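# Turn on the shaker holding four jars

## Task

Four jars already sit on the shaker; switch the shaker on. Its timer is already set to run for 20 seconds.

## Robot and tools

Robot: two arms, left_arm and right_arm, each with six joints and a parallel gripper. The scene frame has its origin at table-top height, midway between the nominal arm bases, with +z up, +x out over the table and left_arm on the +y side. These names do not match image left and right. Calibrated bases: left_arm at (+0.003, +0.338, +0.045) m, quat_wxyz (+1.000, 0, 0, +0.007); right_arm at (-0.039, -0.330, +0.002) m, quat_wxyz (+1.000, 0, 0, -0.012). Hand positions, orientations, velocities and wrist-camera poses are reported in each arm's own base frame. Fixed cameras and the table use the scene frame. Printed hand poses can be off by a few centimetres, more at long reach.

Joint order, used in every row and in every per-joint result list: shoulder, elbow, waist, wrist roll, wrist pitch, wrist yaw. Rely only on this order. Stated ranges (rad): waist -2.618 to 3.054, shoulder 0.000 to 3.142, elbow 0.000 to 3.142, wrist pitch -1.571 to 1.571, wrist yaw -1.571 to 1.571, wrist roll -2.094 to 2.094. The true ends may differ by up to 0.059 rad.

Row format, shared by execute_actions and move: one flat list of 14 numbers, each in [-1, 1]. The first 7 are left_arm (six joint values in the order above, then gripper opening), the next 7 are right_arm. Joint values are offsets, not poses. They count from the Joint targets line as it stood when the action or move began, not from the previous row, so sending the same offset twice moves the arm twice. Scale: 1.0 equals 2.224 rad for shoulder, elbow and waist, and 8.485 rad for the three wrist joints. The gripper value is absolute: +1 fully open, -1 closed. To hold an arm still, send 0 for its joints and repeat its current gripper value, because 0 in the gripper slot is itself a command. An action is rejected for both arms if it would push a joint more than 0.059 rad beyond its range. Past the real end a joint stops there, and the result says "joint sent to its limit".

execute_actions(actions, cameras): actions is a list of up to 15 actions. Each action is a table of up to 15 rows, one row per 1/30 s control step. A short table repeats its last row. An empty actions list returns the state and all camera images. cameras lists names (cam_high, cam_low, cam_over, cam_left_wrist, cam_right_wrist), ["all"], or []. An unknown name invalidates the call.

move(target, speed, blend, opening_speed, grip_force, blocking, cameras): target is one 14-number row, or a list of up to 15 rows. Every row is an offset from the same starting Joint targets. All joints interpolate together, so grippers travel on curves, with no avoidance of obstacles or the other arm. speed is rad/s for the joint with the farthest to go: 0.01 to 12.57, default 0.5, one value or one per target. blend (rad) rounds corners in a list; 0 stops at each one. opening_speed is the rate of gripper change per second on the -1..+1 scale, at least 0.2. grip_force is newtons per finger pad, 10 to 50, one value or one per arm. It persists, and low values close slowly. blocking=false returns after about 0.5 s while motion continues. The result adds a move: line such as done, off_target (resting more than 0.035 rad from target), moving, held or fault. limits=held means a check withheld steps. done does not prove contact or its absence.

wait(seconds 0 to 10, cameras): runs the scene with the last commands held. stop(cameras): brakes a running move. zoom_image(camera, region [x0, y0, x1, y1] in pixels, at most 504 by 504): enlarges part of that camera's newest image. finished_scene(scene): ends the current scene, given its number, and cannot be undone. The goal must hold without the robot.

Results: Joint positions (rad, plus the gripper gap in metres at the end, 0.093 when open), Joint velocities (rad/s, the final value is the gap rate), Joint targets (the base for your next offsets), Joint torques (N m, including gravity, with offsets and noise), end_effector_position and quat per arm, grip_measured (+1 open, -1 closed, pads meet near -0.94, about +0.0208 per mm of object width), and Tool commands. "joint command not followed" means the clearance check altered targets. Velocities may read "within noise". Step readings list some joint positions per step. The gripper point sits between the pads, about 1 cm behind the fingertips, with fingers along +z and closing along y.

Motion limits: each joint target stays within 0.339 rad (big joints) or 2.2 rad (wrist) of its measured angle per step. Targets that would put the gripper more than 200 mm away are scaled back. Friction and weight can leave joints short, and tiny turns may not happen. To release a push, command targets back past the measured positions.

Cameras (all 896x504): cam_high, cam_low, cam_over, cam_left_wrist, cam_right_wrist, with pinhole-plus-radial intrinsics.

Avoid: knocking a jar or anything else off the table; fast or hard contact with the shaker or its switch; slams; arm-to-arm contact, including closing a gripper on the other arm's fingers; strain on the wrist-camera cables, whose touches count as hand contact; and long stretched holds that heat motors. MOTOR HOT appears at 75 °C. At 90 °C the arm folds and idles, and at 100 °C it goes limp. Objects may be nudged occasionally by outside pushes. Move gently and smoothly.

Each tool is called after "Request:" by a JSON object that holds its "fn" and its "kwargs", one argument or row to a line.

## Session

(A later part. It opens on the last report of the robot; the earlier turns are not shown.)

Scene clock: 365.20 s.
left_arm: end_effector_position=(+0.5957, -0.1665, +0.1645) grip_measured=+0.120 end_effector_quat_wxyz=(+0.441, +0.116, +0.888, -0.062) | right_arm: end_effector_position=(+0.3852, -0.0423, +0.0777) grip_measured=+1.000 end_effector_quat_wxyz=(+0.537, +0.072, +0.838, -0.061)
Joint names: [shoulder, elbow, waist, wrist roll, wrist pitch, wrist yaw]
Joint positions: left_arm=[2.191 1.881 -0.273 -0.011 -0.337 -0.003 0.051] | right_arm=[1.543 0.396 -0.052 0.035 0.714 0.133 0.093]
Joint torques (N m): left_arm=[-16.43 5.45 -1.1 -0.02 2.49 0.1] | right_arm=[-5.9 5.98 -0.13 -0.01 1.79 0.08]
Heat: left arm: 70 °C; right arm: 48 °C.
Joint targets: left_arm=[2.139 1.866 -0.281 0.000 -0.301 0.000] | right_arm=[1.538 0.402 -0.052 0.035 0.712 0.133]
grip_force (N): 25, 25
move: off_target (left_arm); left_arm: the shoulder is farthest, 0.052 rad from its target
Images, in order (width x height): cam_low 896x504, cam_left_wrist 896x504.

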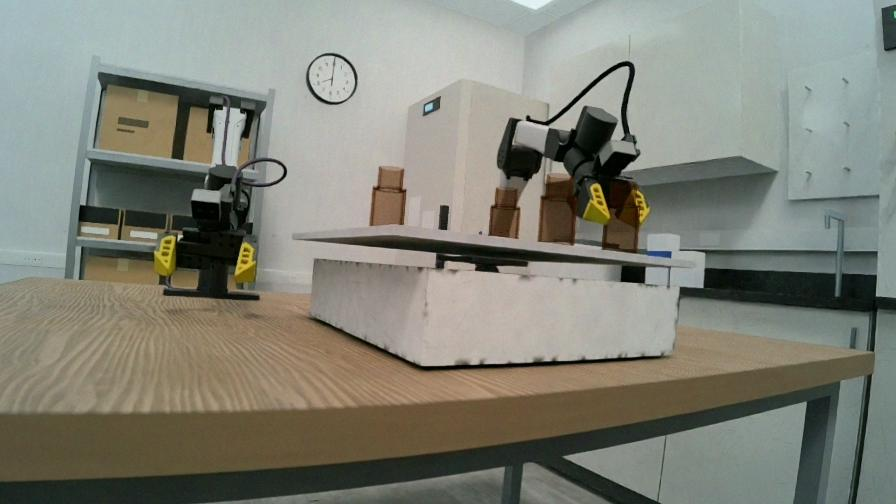

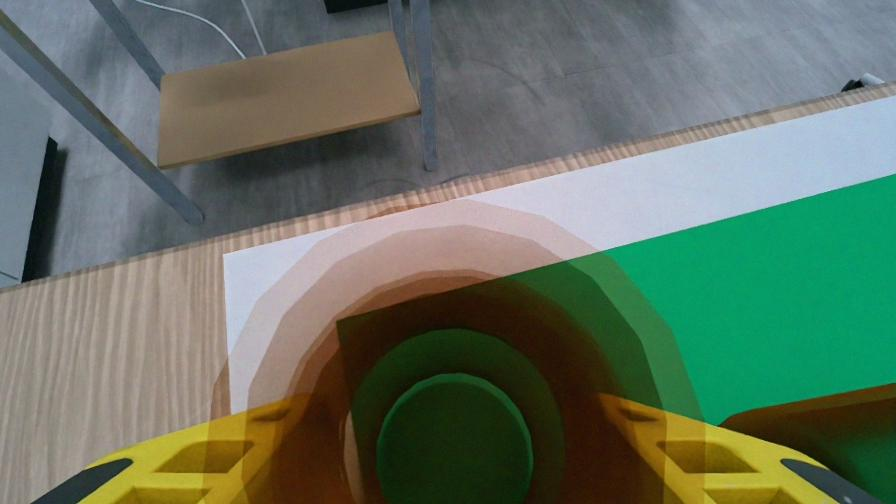

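Request:
{"fn": "move", "kwargs": {
  "target": [0,-0.0108,0,0,0.0024,0,-0.15,0,0,0,0,0,0,1],
  "speed": 0.1,
  "cameras": ["cam_left_wrist","cam_low"]
}}

Request:
{"fn": "zoom_image", "kwargs": {
  "camera": "cam_low",
  "region": [540, 160, 690, 280]
}}

Scene clock: 373.73 s.
left_arm: end_effector_position=(+0.5952, -0.1664, +0.1638) grip_measured=+0.120 end_effector_quat_wxyz=(+0.445, +0.116, +0.886, -0.062) | right_arm: end_effector_position=(+0.3852, -0.0423, +0.0777) grip_measured=+1.000 end_effector_quat_wxyz=(+0.537, +0.072, +0.838, -0.061)
Joint names: [shoulder, elbow, waist, wrist roll, wrist pitch, wrist yaw]
Joint positions: left_arm=[2.184 1.859 -0.273 -0.011 -0.313 -0.003 0.051] | right_arm=[1.543 0.396 -0.052 0.035 0.714 0.133 0.093]
Joint torques (N m): left_arm=[-15.73 5.23 -1.09 0 2.46 0.09] | right_arm=[-5.91 5.97 -0.1 -0.01 1.78 0.09]
Heat: left arm: 75 °C; right arm: 48 °C. Fold the left arm in close to its base, or ease its load, before you think long.
Joint targets: left_arm=[2.139 1.842 -0.281 0.000 -0.281 0.000] | right_arm=[1.538 0.402 -0.052 0.035 0.712 0.133]
MOTOR HOT: the shoulder of the left arm reports 75 °C; the controller's stop level is 90 °C. To cool a motor, set the load down, stop pushing, or move to a pose that needs little force.
grip_force (N): 25, 25
move: off_target (left_arm); left_arm: the shoulder is farthest, 0.045 rad from its target
Images, in order (width x height): cam_low 896x504, cam_left_wrist 896x504.

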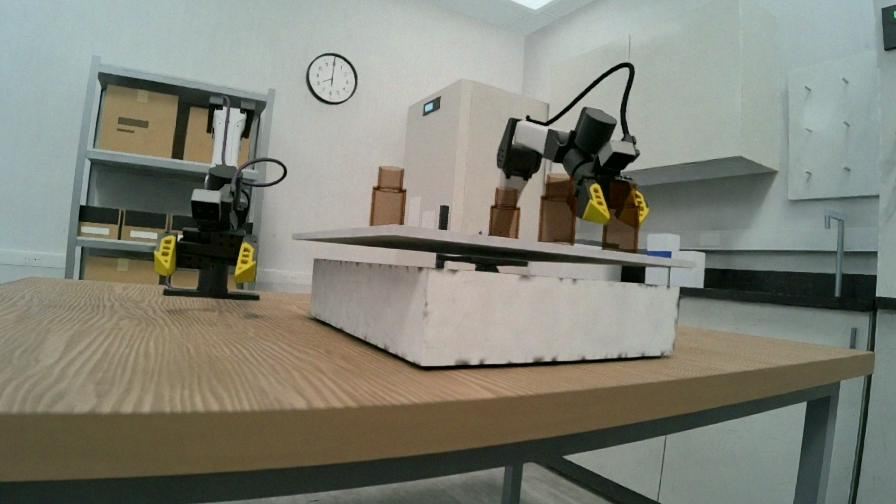

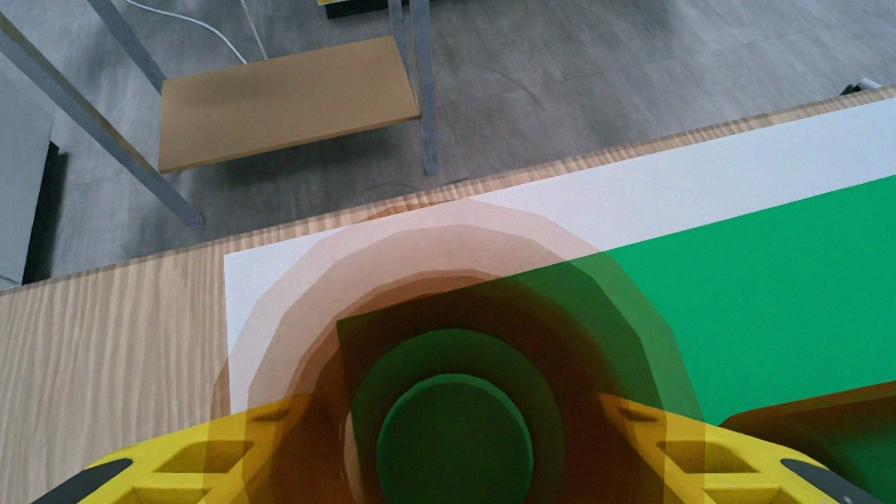

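Scaled by 3.360 from the camera's 896x504 image, which has a finer 1280x720 frame.

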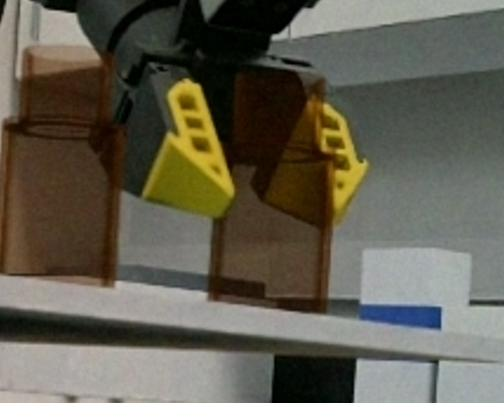

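Request:
{"fn": "move", "kwargs": {
  "target": [
    [0,0,0,0,0,0,0.36,0,0,0,0,0,0,1],
    [-0.080,-0.0683,0,0,-0.0031,0,0.36,0,0,0,0,0,0,1],
    [-0.1529,-0.1142,0,0,-0.0101,0,0.36,0,0,0,0,0,0,1],
    [-0.3957,-0.2657,0.0328,0,-0.0367,0,0.36,0,0,0,0,0,0,1],
    [-0.3957,-0.2657,0.1511,0,-0.0367,0,0.36,0,0,0,0,0,0,1],
    [-0.2707,-0.6668,0.1511,0,0.1278,0,0.36,0,0,0,0,0,0,1]
  ],
  "speed": [0.3,0.3,0.3,0.8,0.8,1.0],
  "blend": [0,0.02,0.05,0.1,0.1,0],
  "opening_speed": 0.3,
  "cameras": ["all"]
}}

Request:
{"fn": "zoom_image", "kwargs": {
  "camera": "cam_over",
  "region": [290, 90, 630, 460]
}}

Scene clock: 427.80 s.
left_arm: end_effector_position=(+0.3860, +0.0202, +0.0875) grip_measured=+0.359 end_effector_quat_wxyz=(+0.562, -0.026, +0.827, +0.012) | right_arm: end_effector_position=(+0.3852, -0.0423, +0.0777) grip_measured=+1.000 end_effector_quat_wxyz=(+0.537, +0.072, +0.838, -0.061)
Joint names: [shoulder, elbow, waist, wrist roll, wrist pitch, wrist yaw]
Joint positions: left_arm=[1.526 0.366 0.051 -0.011 0.783 -0.002 0.062] | right_arm=[1.543 0.396 -0.052 0.035 0.714 0.133 0.093]
Joint torques (N m): left_arm=[-4.14 4.19 0.09 0.01 2.56 0.09] | right_arm=[-5.9 5.98 -0.13 -0.02 1.79 0.08]
Heat: left arm: 76 °C; right arm: 48 °C. Fold the left arm in close to its base, or ease its load, before you think long.
Joint targets: left_arm=[1.537 0.359 0.055 0.000 0.803 0.000] | right_arm=[1.538 0.402 -0.052 0.035 0.712 0.133]
MOTOR HOT: still on. The shoulder of the left arm reports 76 °C.
grip_force (N): 25, 25
move: done

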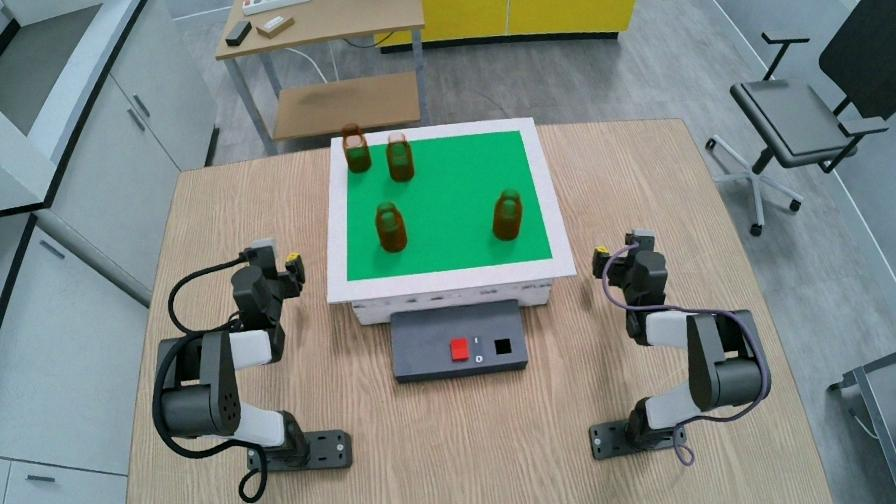

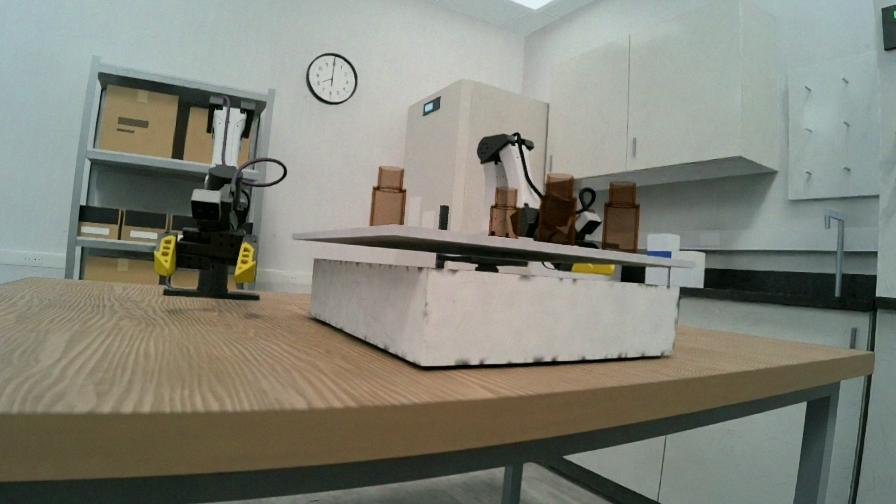

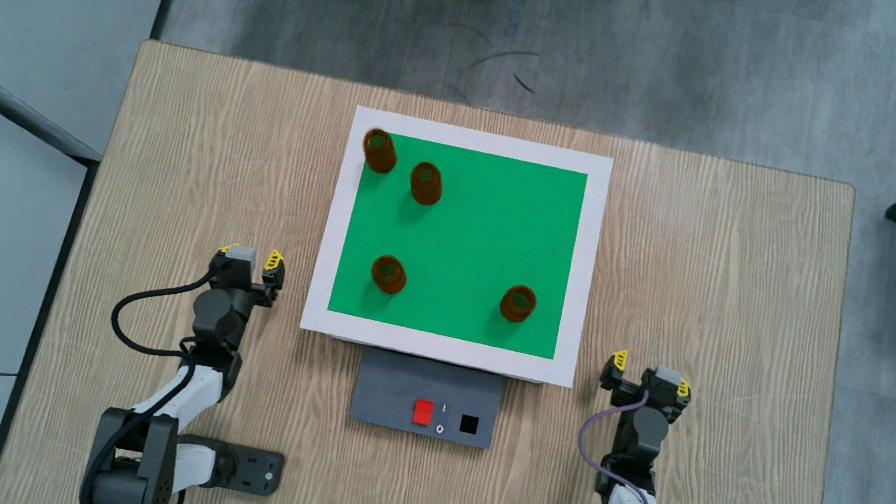

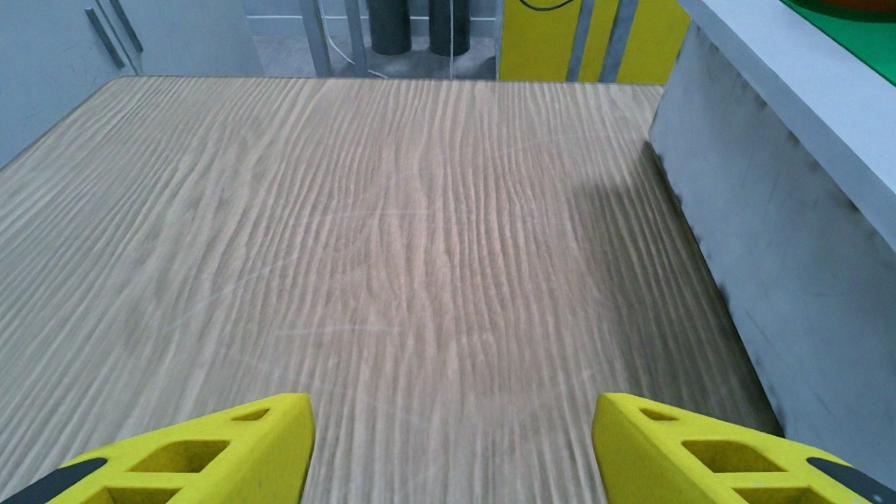

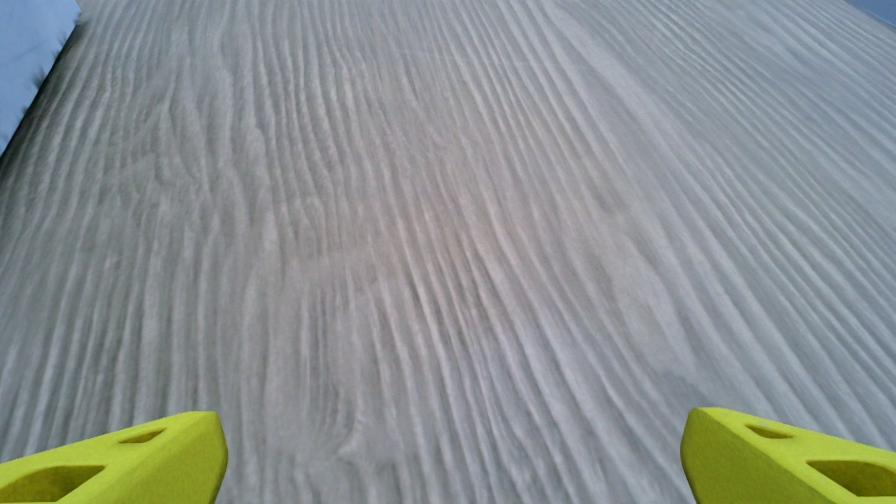

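Scaled by 1.362 from the camera's 896x504 image, which has a finer 1280x720 frame.

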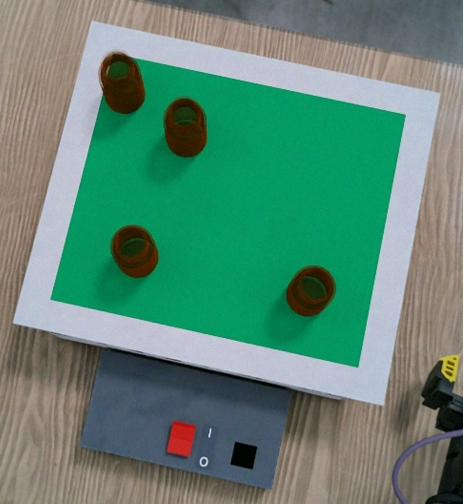

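Request:
{"fn": "move", "kwargs": {
  "target": [
    [0,0,0,0,0,0,0.36,-0.2253,0.3471,0,-0.0041,-0.2061,-0.0157,-0.96],
    [0,0,0,0,0,0,0.36,-0.2253,0.3471,0.4645,-0.0041,-0.2061,-0.0157,-0.96],
    [0,0,0,0,0,0,0.36,-0.0207,0.3638,0.4645,-0.0041,-0.1569,-0.0157,-0.96]
  ],
  "speed": [0.9,0.7,0.5],
  "blend": [0.05,0.05,0],
  "grip_force": 50,
  "opening_speed": 0.6,
  "cameras": ["all"]
}}

Scene clock: 479.27 s.
left_arm: end_effector_position=(+0.3860, +0.0202, +0.0876) grip_measured=+0.359 end_effector_quat_wxyz=(+0.562, -0.026, +0.826, +0.012) | right_arm: end_effector_position=(+0.2219, +0.3240, +0.1673) grip_measured=-0.956 end_effector_quat_wxyz=(+0.278, -0.438, +0.842, +0.145)
Joint names: [shoulder, elbow, waist, wrist roll, wrist pitch, wrist yaw]
Joint positions: left_arm=[1.526 0.366 0.051 -0.011 0.784 -0.002 0.062] | right_arm=[1.482 1.185 0.974 0.012 -0.636 0.008 0]
Joint torques (N m): left_arm=[-4.12 4.14 0.06 0.02 2.56 0.08] | right_arm=[-5.65 9.29 0.47 -0.15 1.45 -0.03]
Heat: left arm: 64 °C; right arm: 48 °C.
Joint targets: left_arm=[1.537 0.359 0.055 0.000 0.803 0.000] | right_arm=[1.492 1.212 0.981 0.000 -0.619 0.000]
MOTOR HOT: cleared for the motors of the left arm.
move: done

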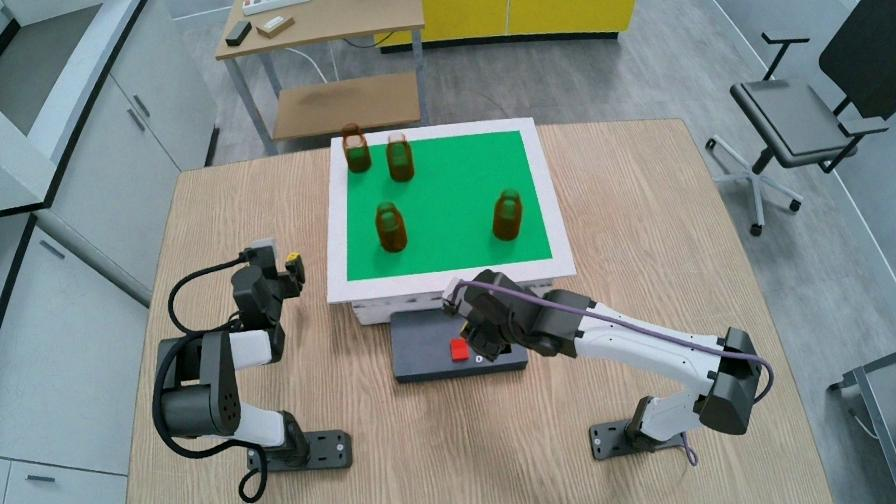

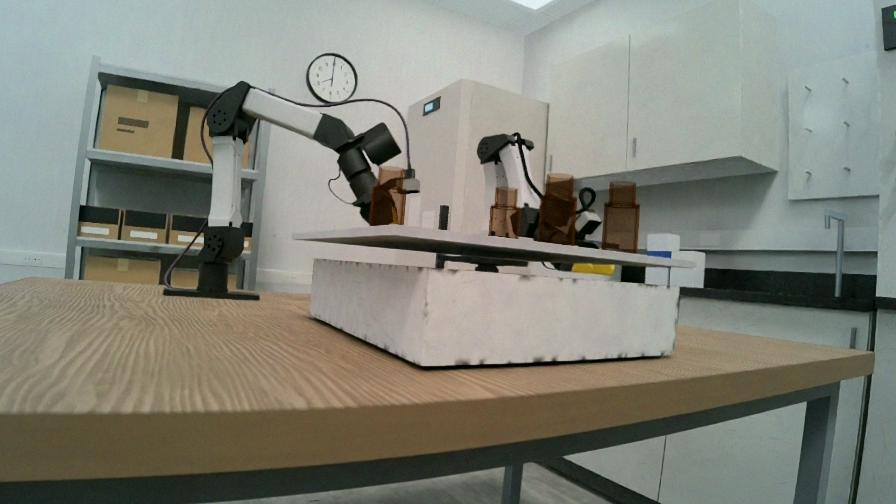

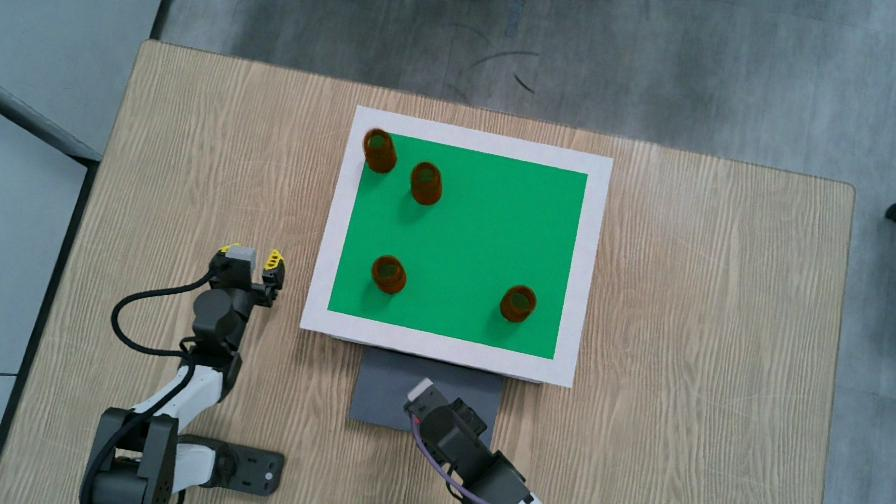

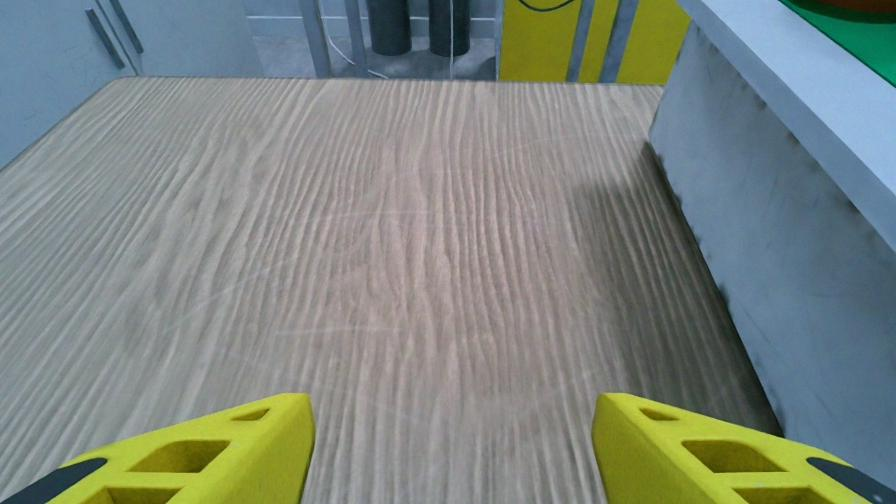

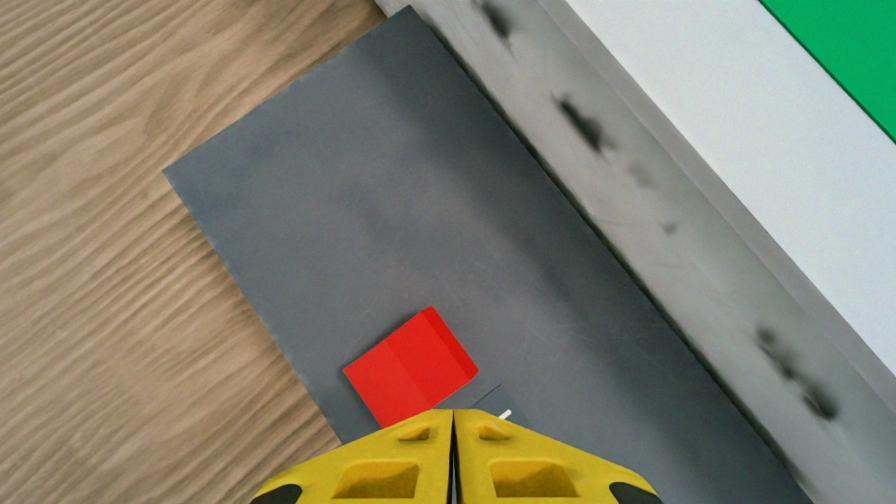

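Request:
{"fn": "move", "kwargs": {
  "target": [0,0,0,0,0,0,0.36,0.0441,-0.0719,0,0,0.0303,0,-0.96],
  "speed": 0.25,
  "cameras": ["cam_high","cam_right_wrist"]
}}

Request:
{"fn": "zoom_image", "kwargs": {
  "camera": "cam_high",
  "region": [370, 260, 570, 400]
}}

Scene clock: 507.23 s.
left_arm: end_effector_position=(+0.3860, +0.0202, +0.0876) grip_measured=+0.359 end_effector_quat_wxyz=(+0.562, -0.026, +0.826, +0.012) | right_arm: end_effector_position=(+0.2346, +0.3426, +0.1196) grip_measured=-0.956 end_effector_quat_wxyz=(+0.293, -0.435, +0.837, +0.153)
Joint names: [shoulder, elbow, waist, wrist roll, wrist pitch, wrist yaw]
Joint positions: left_arm=[1.526 0.366 0.051 -0.011 0.784 -0.002 0.062] | right_arm=[1.575 1.06 0.974 0.012 -0.381 0.008 0]
Joint torques (N m): left_arm=[-4.1 4.18 0.01 0.01 2.56 0.1] | right_arm=[-5.9 6.27 0.49 -0.15 1.54 -0.02]
Heat: left arm: 65 °C; right arm: 48 °C.
Joint targets: left_arm=[1.537 0.359 0.055 0.000 0.803 0.000] | right_arm=[1.590 1.052 0.981 0.000 -0.362 0.000]
move: done
Images, in order (width x height): cam_high 896x504, cam_right_wrist 896x504.

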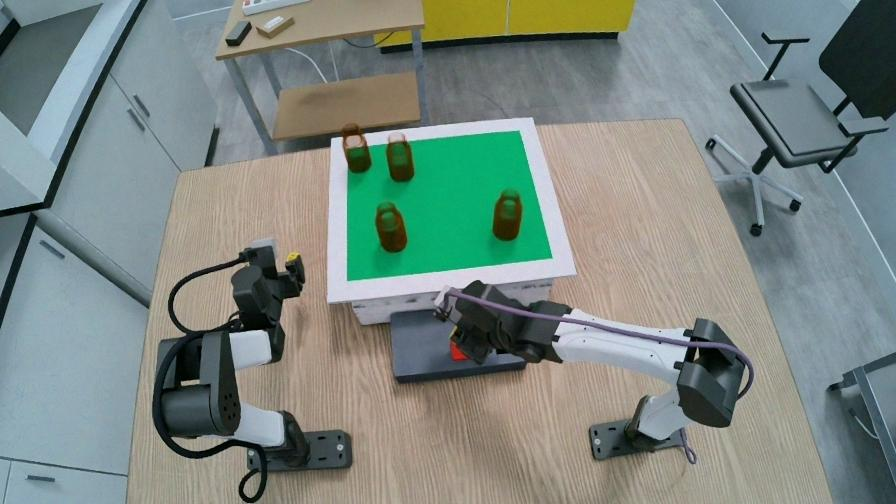

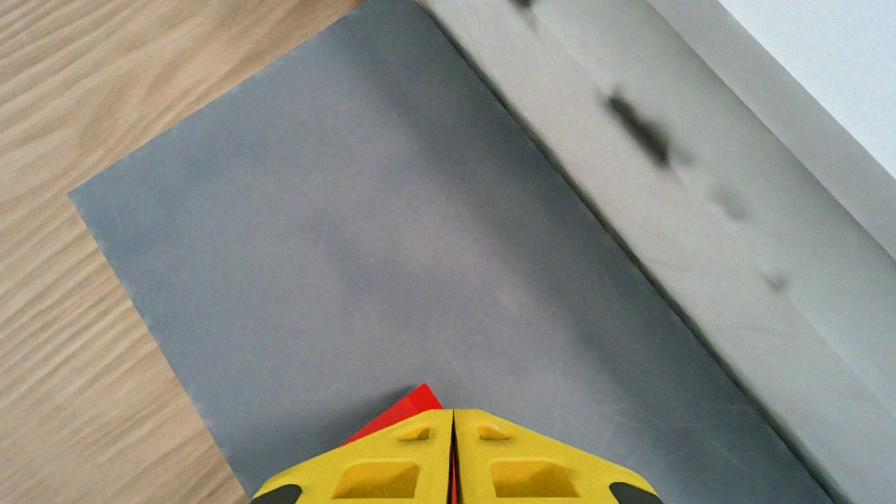

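Scaled by 2.520 from the camera's 896x504 image, which has a finer 1280x720 frame.

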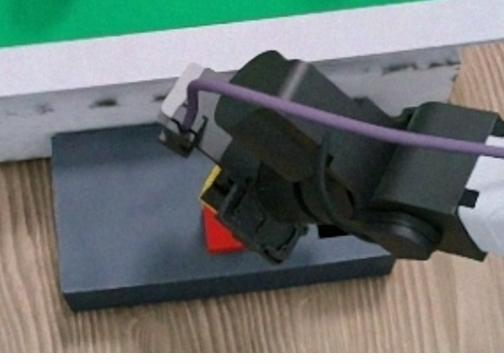

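Request:
{"fn": "move", "kwargs": {
  "target": [0,0,0,0,0,0,0.36,-0.0049,-0.0468,0,0,0.011,0,-0.96],
  "speed": 0.12,
  "cameras": ["cam_high","cam_right_wrist"]
}}

Request:
{"fn": "zoom_image", "kwargs": {
  "camera": "cam_high",
  "region": [410, 290, 530, 380]
}}

Scene clock: 539.23 s.
left_arm: end_effector_position=(+0.3861, +0.0202, +0.0877) grip_measured=+0.359 end_effector_quat_wxyz=(+0.562, -0.026, +0.826, +0.012) | right_arm: end_effector_position=(+0.2315, +0.3381, +0.0985) grip_measured=-0.956 end_effector_quat_wxyz=(+0.298, -0.435, +0.836, +0.156)
Joint names: [shoulder, elbow, waist, wrist roll, wrist pitch, wrist yaw]
Joint positions: left_arm=[1.526 0.366 0.051 -0.011 0.784 -0.002 0.062] | right_arm=[1.575 0.964 0.974 0.012 -0.274 0.008 0]
Joint torques (N m): left_arm=[-4.1 4.14 0.03 0 2.56 0.08] | right_arm=[-6.83 5.46 0.47 -0.15 1.43 -0.03]
Heat: left arm: 66 °C; right arm: 48 °C.
Joint targets: left_arm=[1.537 0.359 0.055 0.000 0.803 0.000] | right_arm=[1.579 0.947 0.981 0.000 -0.269 0.000]
move: done
Images, in order (width x height): cam_high 896x504, cam_right_wrist 896x504.

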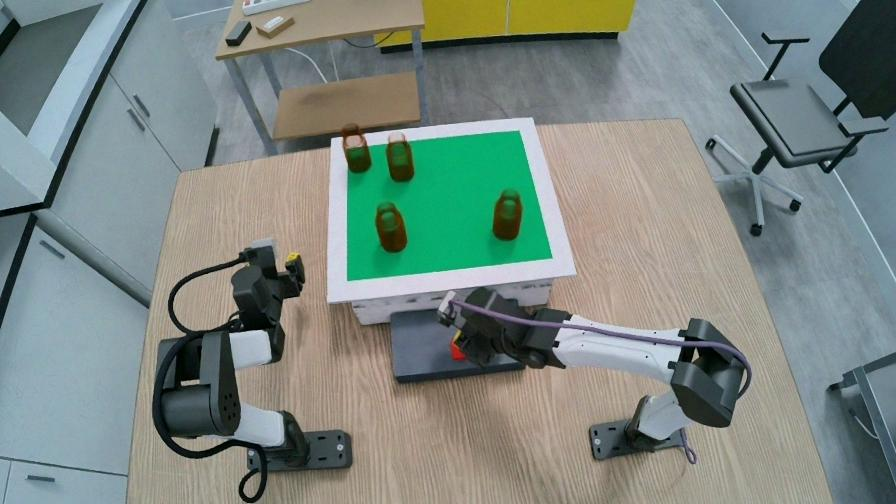

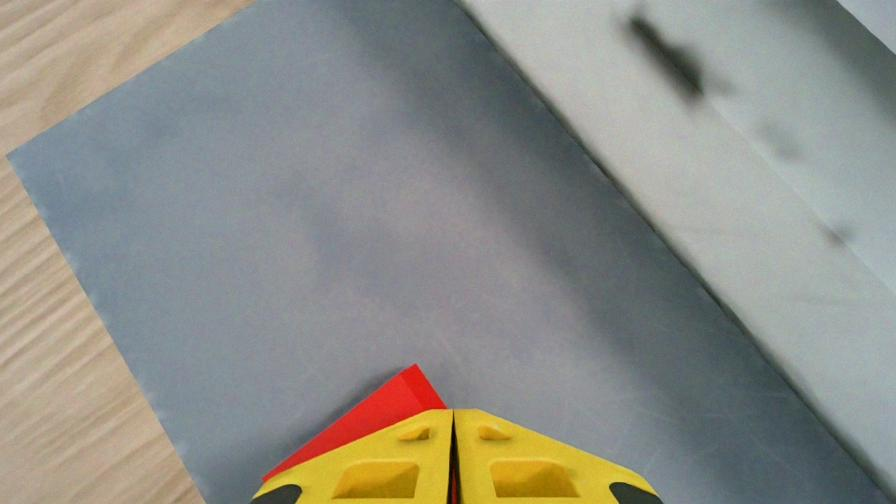

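Scaled by 4.200 from the camera's 896x504 image, which has a finer 1280x720 frame.

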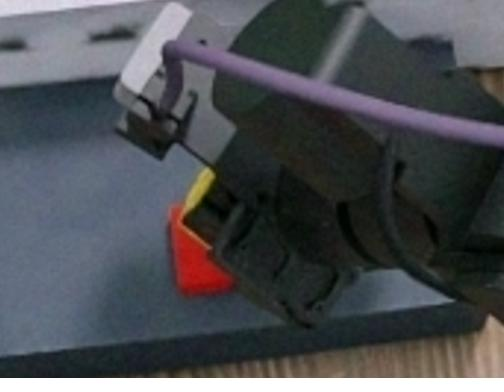

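Request:
{"fn": "move", "kwargs": {
  "target": [0,0,0,0,0,0,0.36,-0.0184,-0.0202,0,0,0.0010,0,-0.96],
  "speed": 0.1,
  "cameras": ["cam_high","cam_right_wrist"]
}}

Request:
{"fn": "zoom_image", "kwargs": {
  "camera": "cam_high",
  "region": [410, 290, 530, 380]
}}

Scene clock: 561.40 s.
left_arm: end_effector_position=(+0.3861, +0.0202, +0.0877) grip_measured=+0.359 end_effector_quat_wxyz=(+0.562, -0.026, +0.826, +0.012) | right_arm: end_effector_position=(+0.2298, +0.3351, +0.0972) grip_measured=-0.956 end_effector_quat_wxyz=(+0.307, -0.433, +0.833, +0.160)
Joint names: [shoulder, elbow, waist, wrist roll, wrist pitch, wrist yaw]
Joint positions: left_arm=[1.526 0.366 0.051 -0.011 0.784 -0.002 0.062] | right_arm=[1.554 0.924 0.974 0.012 -0.234 0.01 0]
Joint torques (N m): left_arm=[-4.08 4.21 0.06 0.01 2.55 0.09] | right_arm=[-8.55 5 0.5 -0.15 1.17 -0.04]
Heat: left arm: 67 °C; right arm: 47 °C.
Joint targets: left_arm=[1.537 0.359 0.055 0.000 0.803 0.000] | right_arm=[1.538 0.903 0.981 0.000 -0.260 0.000]
move: done
Images, in order (width x height): cam_high 896x504, cam_right_wrist 896x504.

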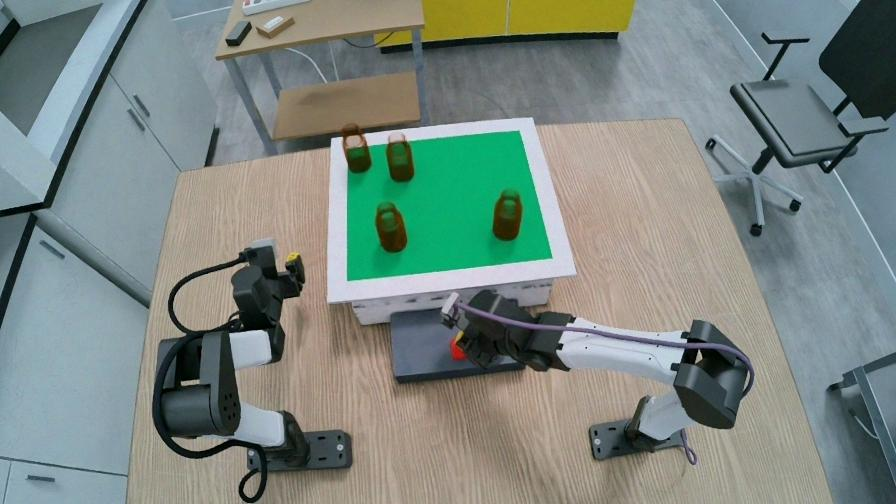

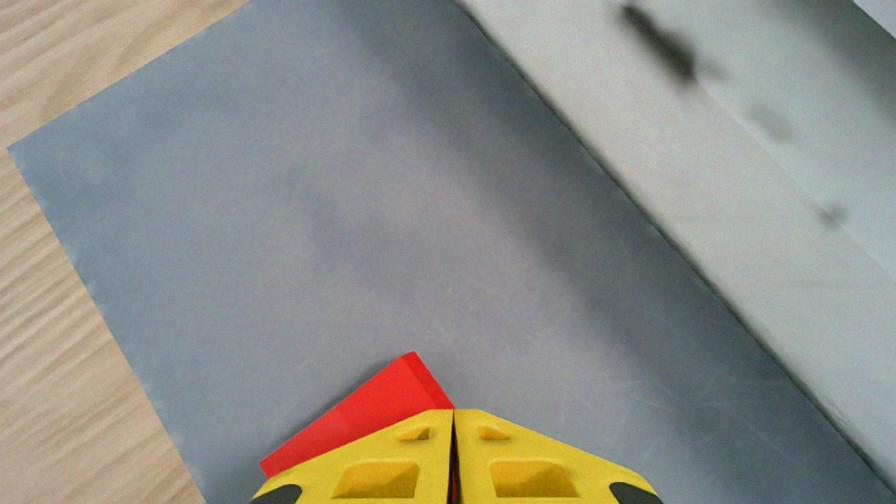

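Scaled by 4.200 from the camera's 896x504 image, which has a finer 1280x720 frame.

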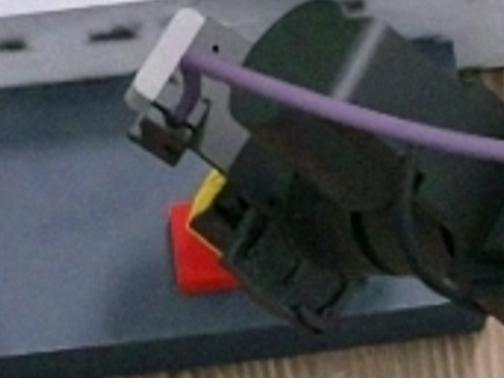

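Request:
{"fn": "move", "kwargs": {
  "target": [0,0,0,0,0,0,0.36,-0.0175,0.0045,0,0,-0.0064,0,-0.96],
  "speed": 0.1,
  "cameras": ["cam_high","cam_right_wrist"]
}}

Request:
{"fn": "zoom_image", "kwargs": {
  "camera": "cam_high",
  "region": [410, 290, 530, 380]
}}

Scene clock: 573.83 s.
left_arm: end_effector_position=(+0.3861, +0.0202, +0.0877) grip_measured=+0.359 end_effector_quat_wxyz=(+0.562, -0.026, +0.826, +0.012) | right_arm: end_effector_position=(+0.2225, +0.3244, +0.0966) grip_measured=-0.956 end_effector_quat_wxyz=(+0.289, -0.436, +0.839, +0.150)
Joint names: [shoulder, elbow, waist, wrist roll, wrist pitch, wrist yaw]
Joint positions: left_arm=[1.526 0.366 0.051 -0.011 0.784 -0.002 0.062] | right_arm=[1.527 0.924 0.974 0.012 -0.305 0.01 0]
Joint torques (N m): left_arm=[-4.05 4.18 0.08 -0.01 2.56 0.1] | right_arm=[-9.42 5.81 0.47 -0.16 1.27 -0.03]
Heat: left arm: 67 °C; right arm: 46 °C.
Joint targets: left_arm=[1.537 0.359 0.055 0.000 0.803 0.000] | right_arm=[1.499 0.913 0.981 0.000 -0.315 0.000]
move: done
Images, in order (width x height): cam_high 896x504, cam_right_wrist 896x504.

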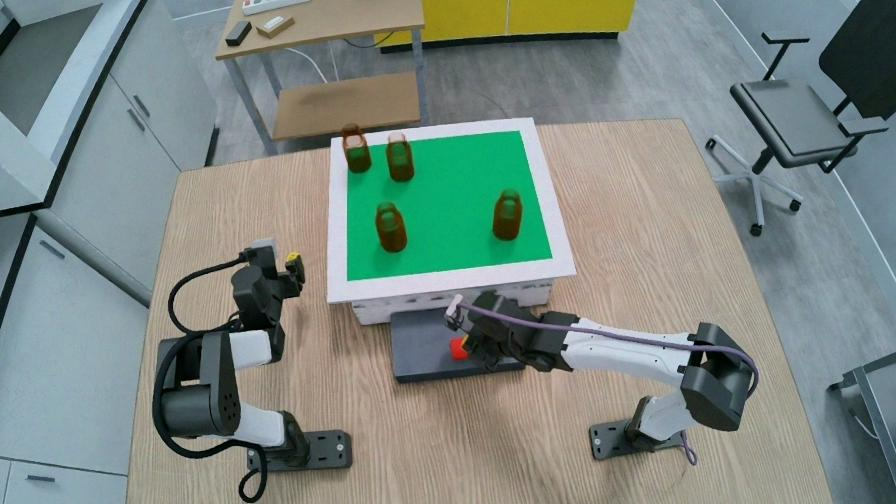

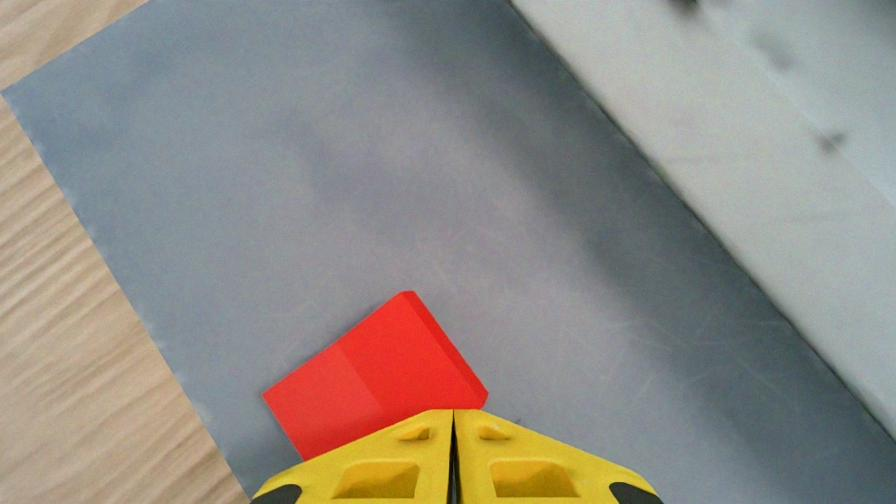

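Scaled by 4.200 from the camera's 896x504 image, which has a finer 1280x720 frame.

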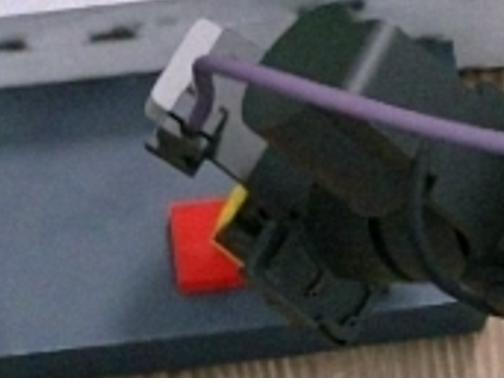

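Request:
{"fn": "move", "kwargs": {
  "target": [
    [0,0,0,0,0,0,0.36,0,0,0.009,0,0,0,-0.96],
    [0,0,0,0,0,0,0.36,0.0193,-0.0103,0.009,0,0.0079,0,-0.96]
  ],
  "speed": 0.1,
  "cameras": ["cam_high","cam_right_wrist"]
}}

Request:
{"fn": "zoom_image", "kwargs": {
  "camera": "cam_high",
  "region": [410, 290, 530, 380]
}}

Scene clock: 595.67 s.
left_arm: end_effector_position=(+0.3861, +0.0202, +0.0877) grip_measured=+0.359 end_effector_quat_wxyz=(+0.562, -0.026, +0.826, +0.012) | right_arm: end_effector_position=(+0.2163, +0.3291, +0.0938) grip_measured=-0.956 end_effector_quat_wxyz=(+0.292, -0.443, +0.833, +0.155)
Joint names: [shoulder, elbow, waist, wrist roll, wrist pitch, wrist yaw]
Joint positions: left_arm=[1.526 0.366 0.051 -0.011 0.784 -0.002 0.062] | right_arm=[1.527 0.905 0.994 0.012 -0.274 0.01 0]
Joint torques (N m): left_arm=[-4.08 4.16 0.06 -0.02 2.56 0.09] | right_arm=[-5.2 5.5 0.53 -0.15 1.61 -0.04]
Heat: left arm: 67 °C; right arm: 47 °C.
Joint targets: left_arm=[1.537 0.359 0.055 0.000 0.803 0.000] | right_arm=[1.542 0.890 1.002 0.000 -0.248 0.000]
move: done
Images, in order (width x height): cam_high 896x504, cam_right_wrist 896x504.

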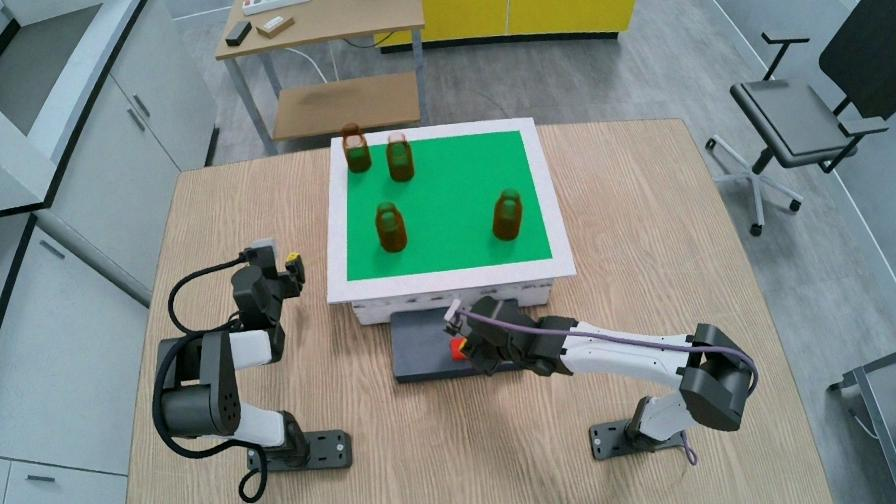

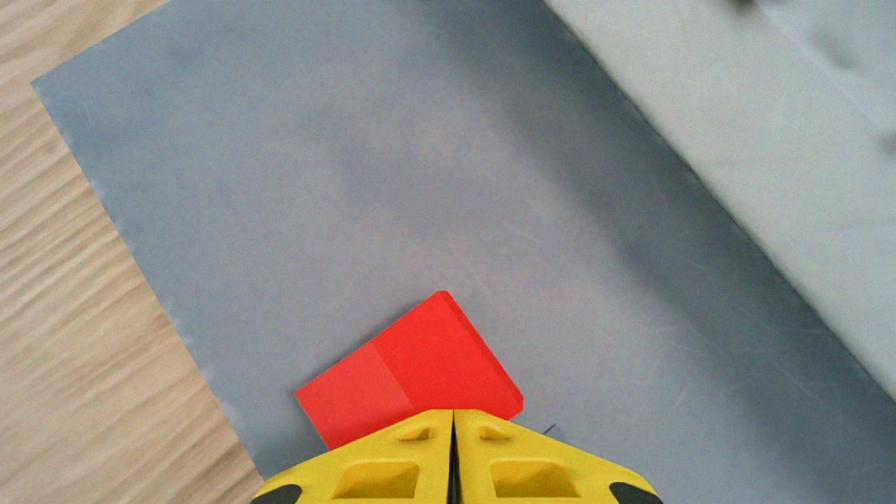

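Scaled by 4.200 from the camera's 896x504 image, which has a finer 1280x720 frame.

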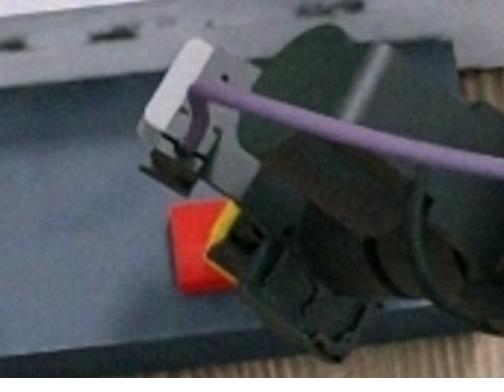

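Request:
{"fn": "move", "kwargs": {
  "target": [
    [0,0,0,0,0,0,0.36,0.0202,0.0148,0.009,0,0.0004,0,-0.96],
    [0,0,0,0,0,0,0.36,0.031,0,0.009,0,0.0074,0,-0.96]
  ],
  "speed": 0.1,
  "cameras": ["cam_high","cam_right_wrist"]
}}

Request:
{"fn": "zoom_image", "kwargs": {
  "camera": "cam_high",
  "region": [410, 290, 530, 380]
}}

Scene clock: 615.67 s.
left_arm: end_effector_position=(+0.3861, +0.0202, +0.0877) grip_measured=+0.359 end_effector_quat_wxyz=(+0.562, -0.026, +0.826, +0.012) | right_arm: end_effector_position=(+0.2203, +0.3513, +0.0944) grip_measured=-0.956 end_effector_quat_wxyz=(+0.316, -0.447, +0.819, +0.173)
Joint names: [shoulder, elbow, waist, wrist roll, wrist pitch, wrist yaw]
Joint positions: left_arm=[1.526 0.366 0.051 -0.011 0.784 -0.002 0.062] | right_arm=[1.578 0.915 1.015 0.012 -0.172 0.01 0]
Joint torques (N m): left_arm=[-4.1 4.16 0.05 0 2.56 0.09] | right_arm=[-3.88 4.6 0.46 -0.15 1.32 -0.04]
Heat: left arm: 68 °C; right arm: 46 °C.
Joint targets: left_arm=[1.537 0.359 0.055 0.000 0.803 0.000] | right_arm=[1.611 0.890 1.022 0.000 -0.185 0.000]
move: done
Images, in order (width x height): cam_high 896x504, cam_right_wrist 896x504.

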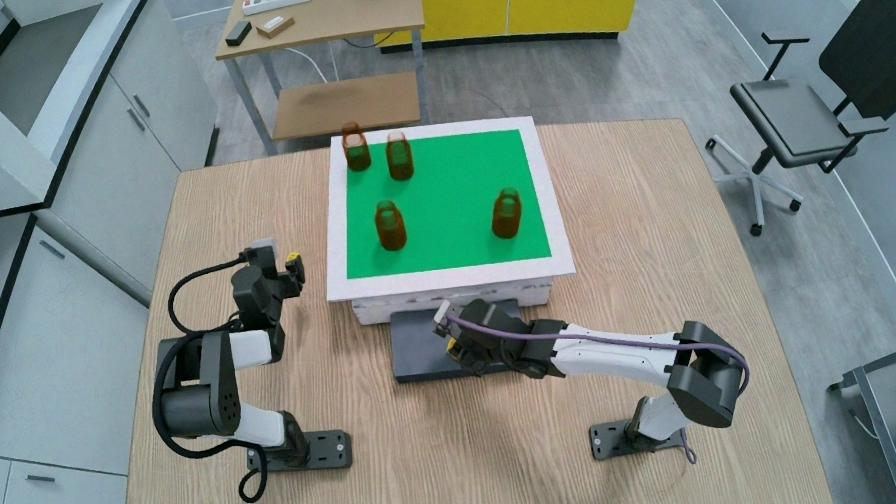

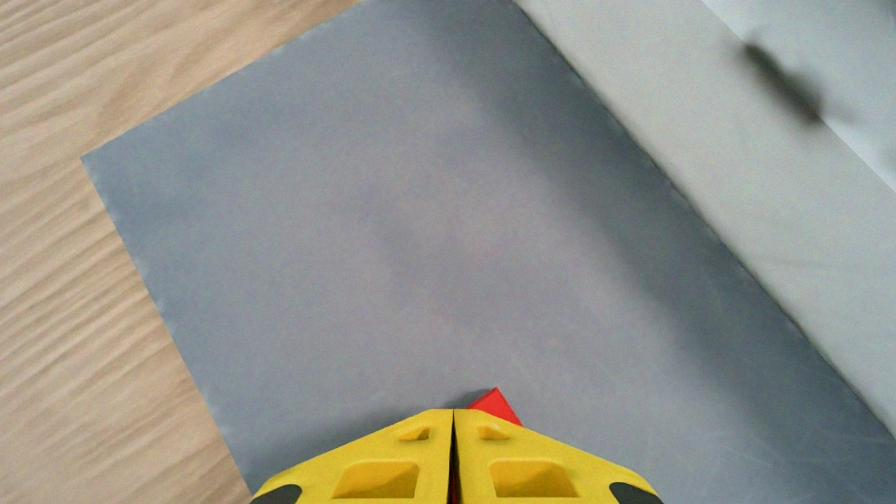

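Scaled by 4.200 from the camera's 896x504 image, which has a finer 1280x720 frame.

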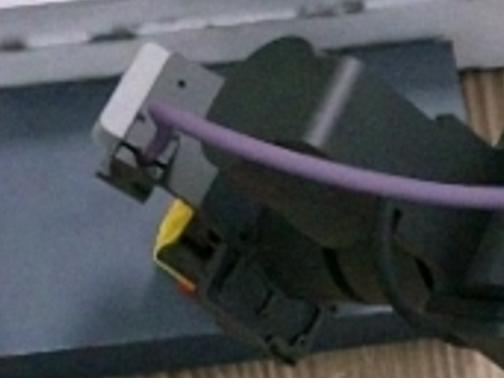

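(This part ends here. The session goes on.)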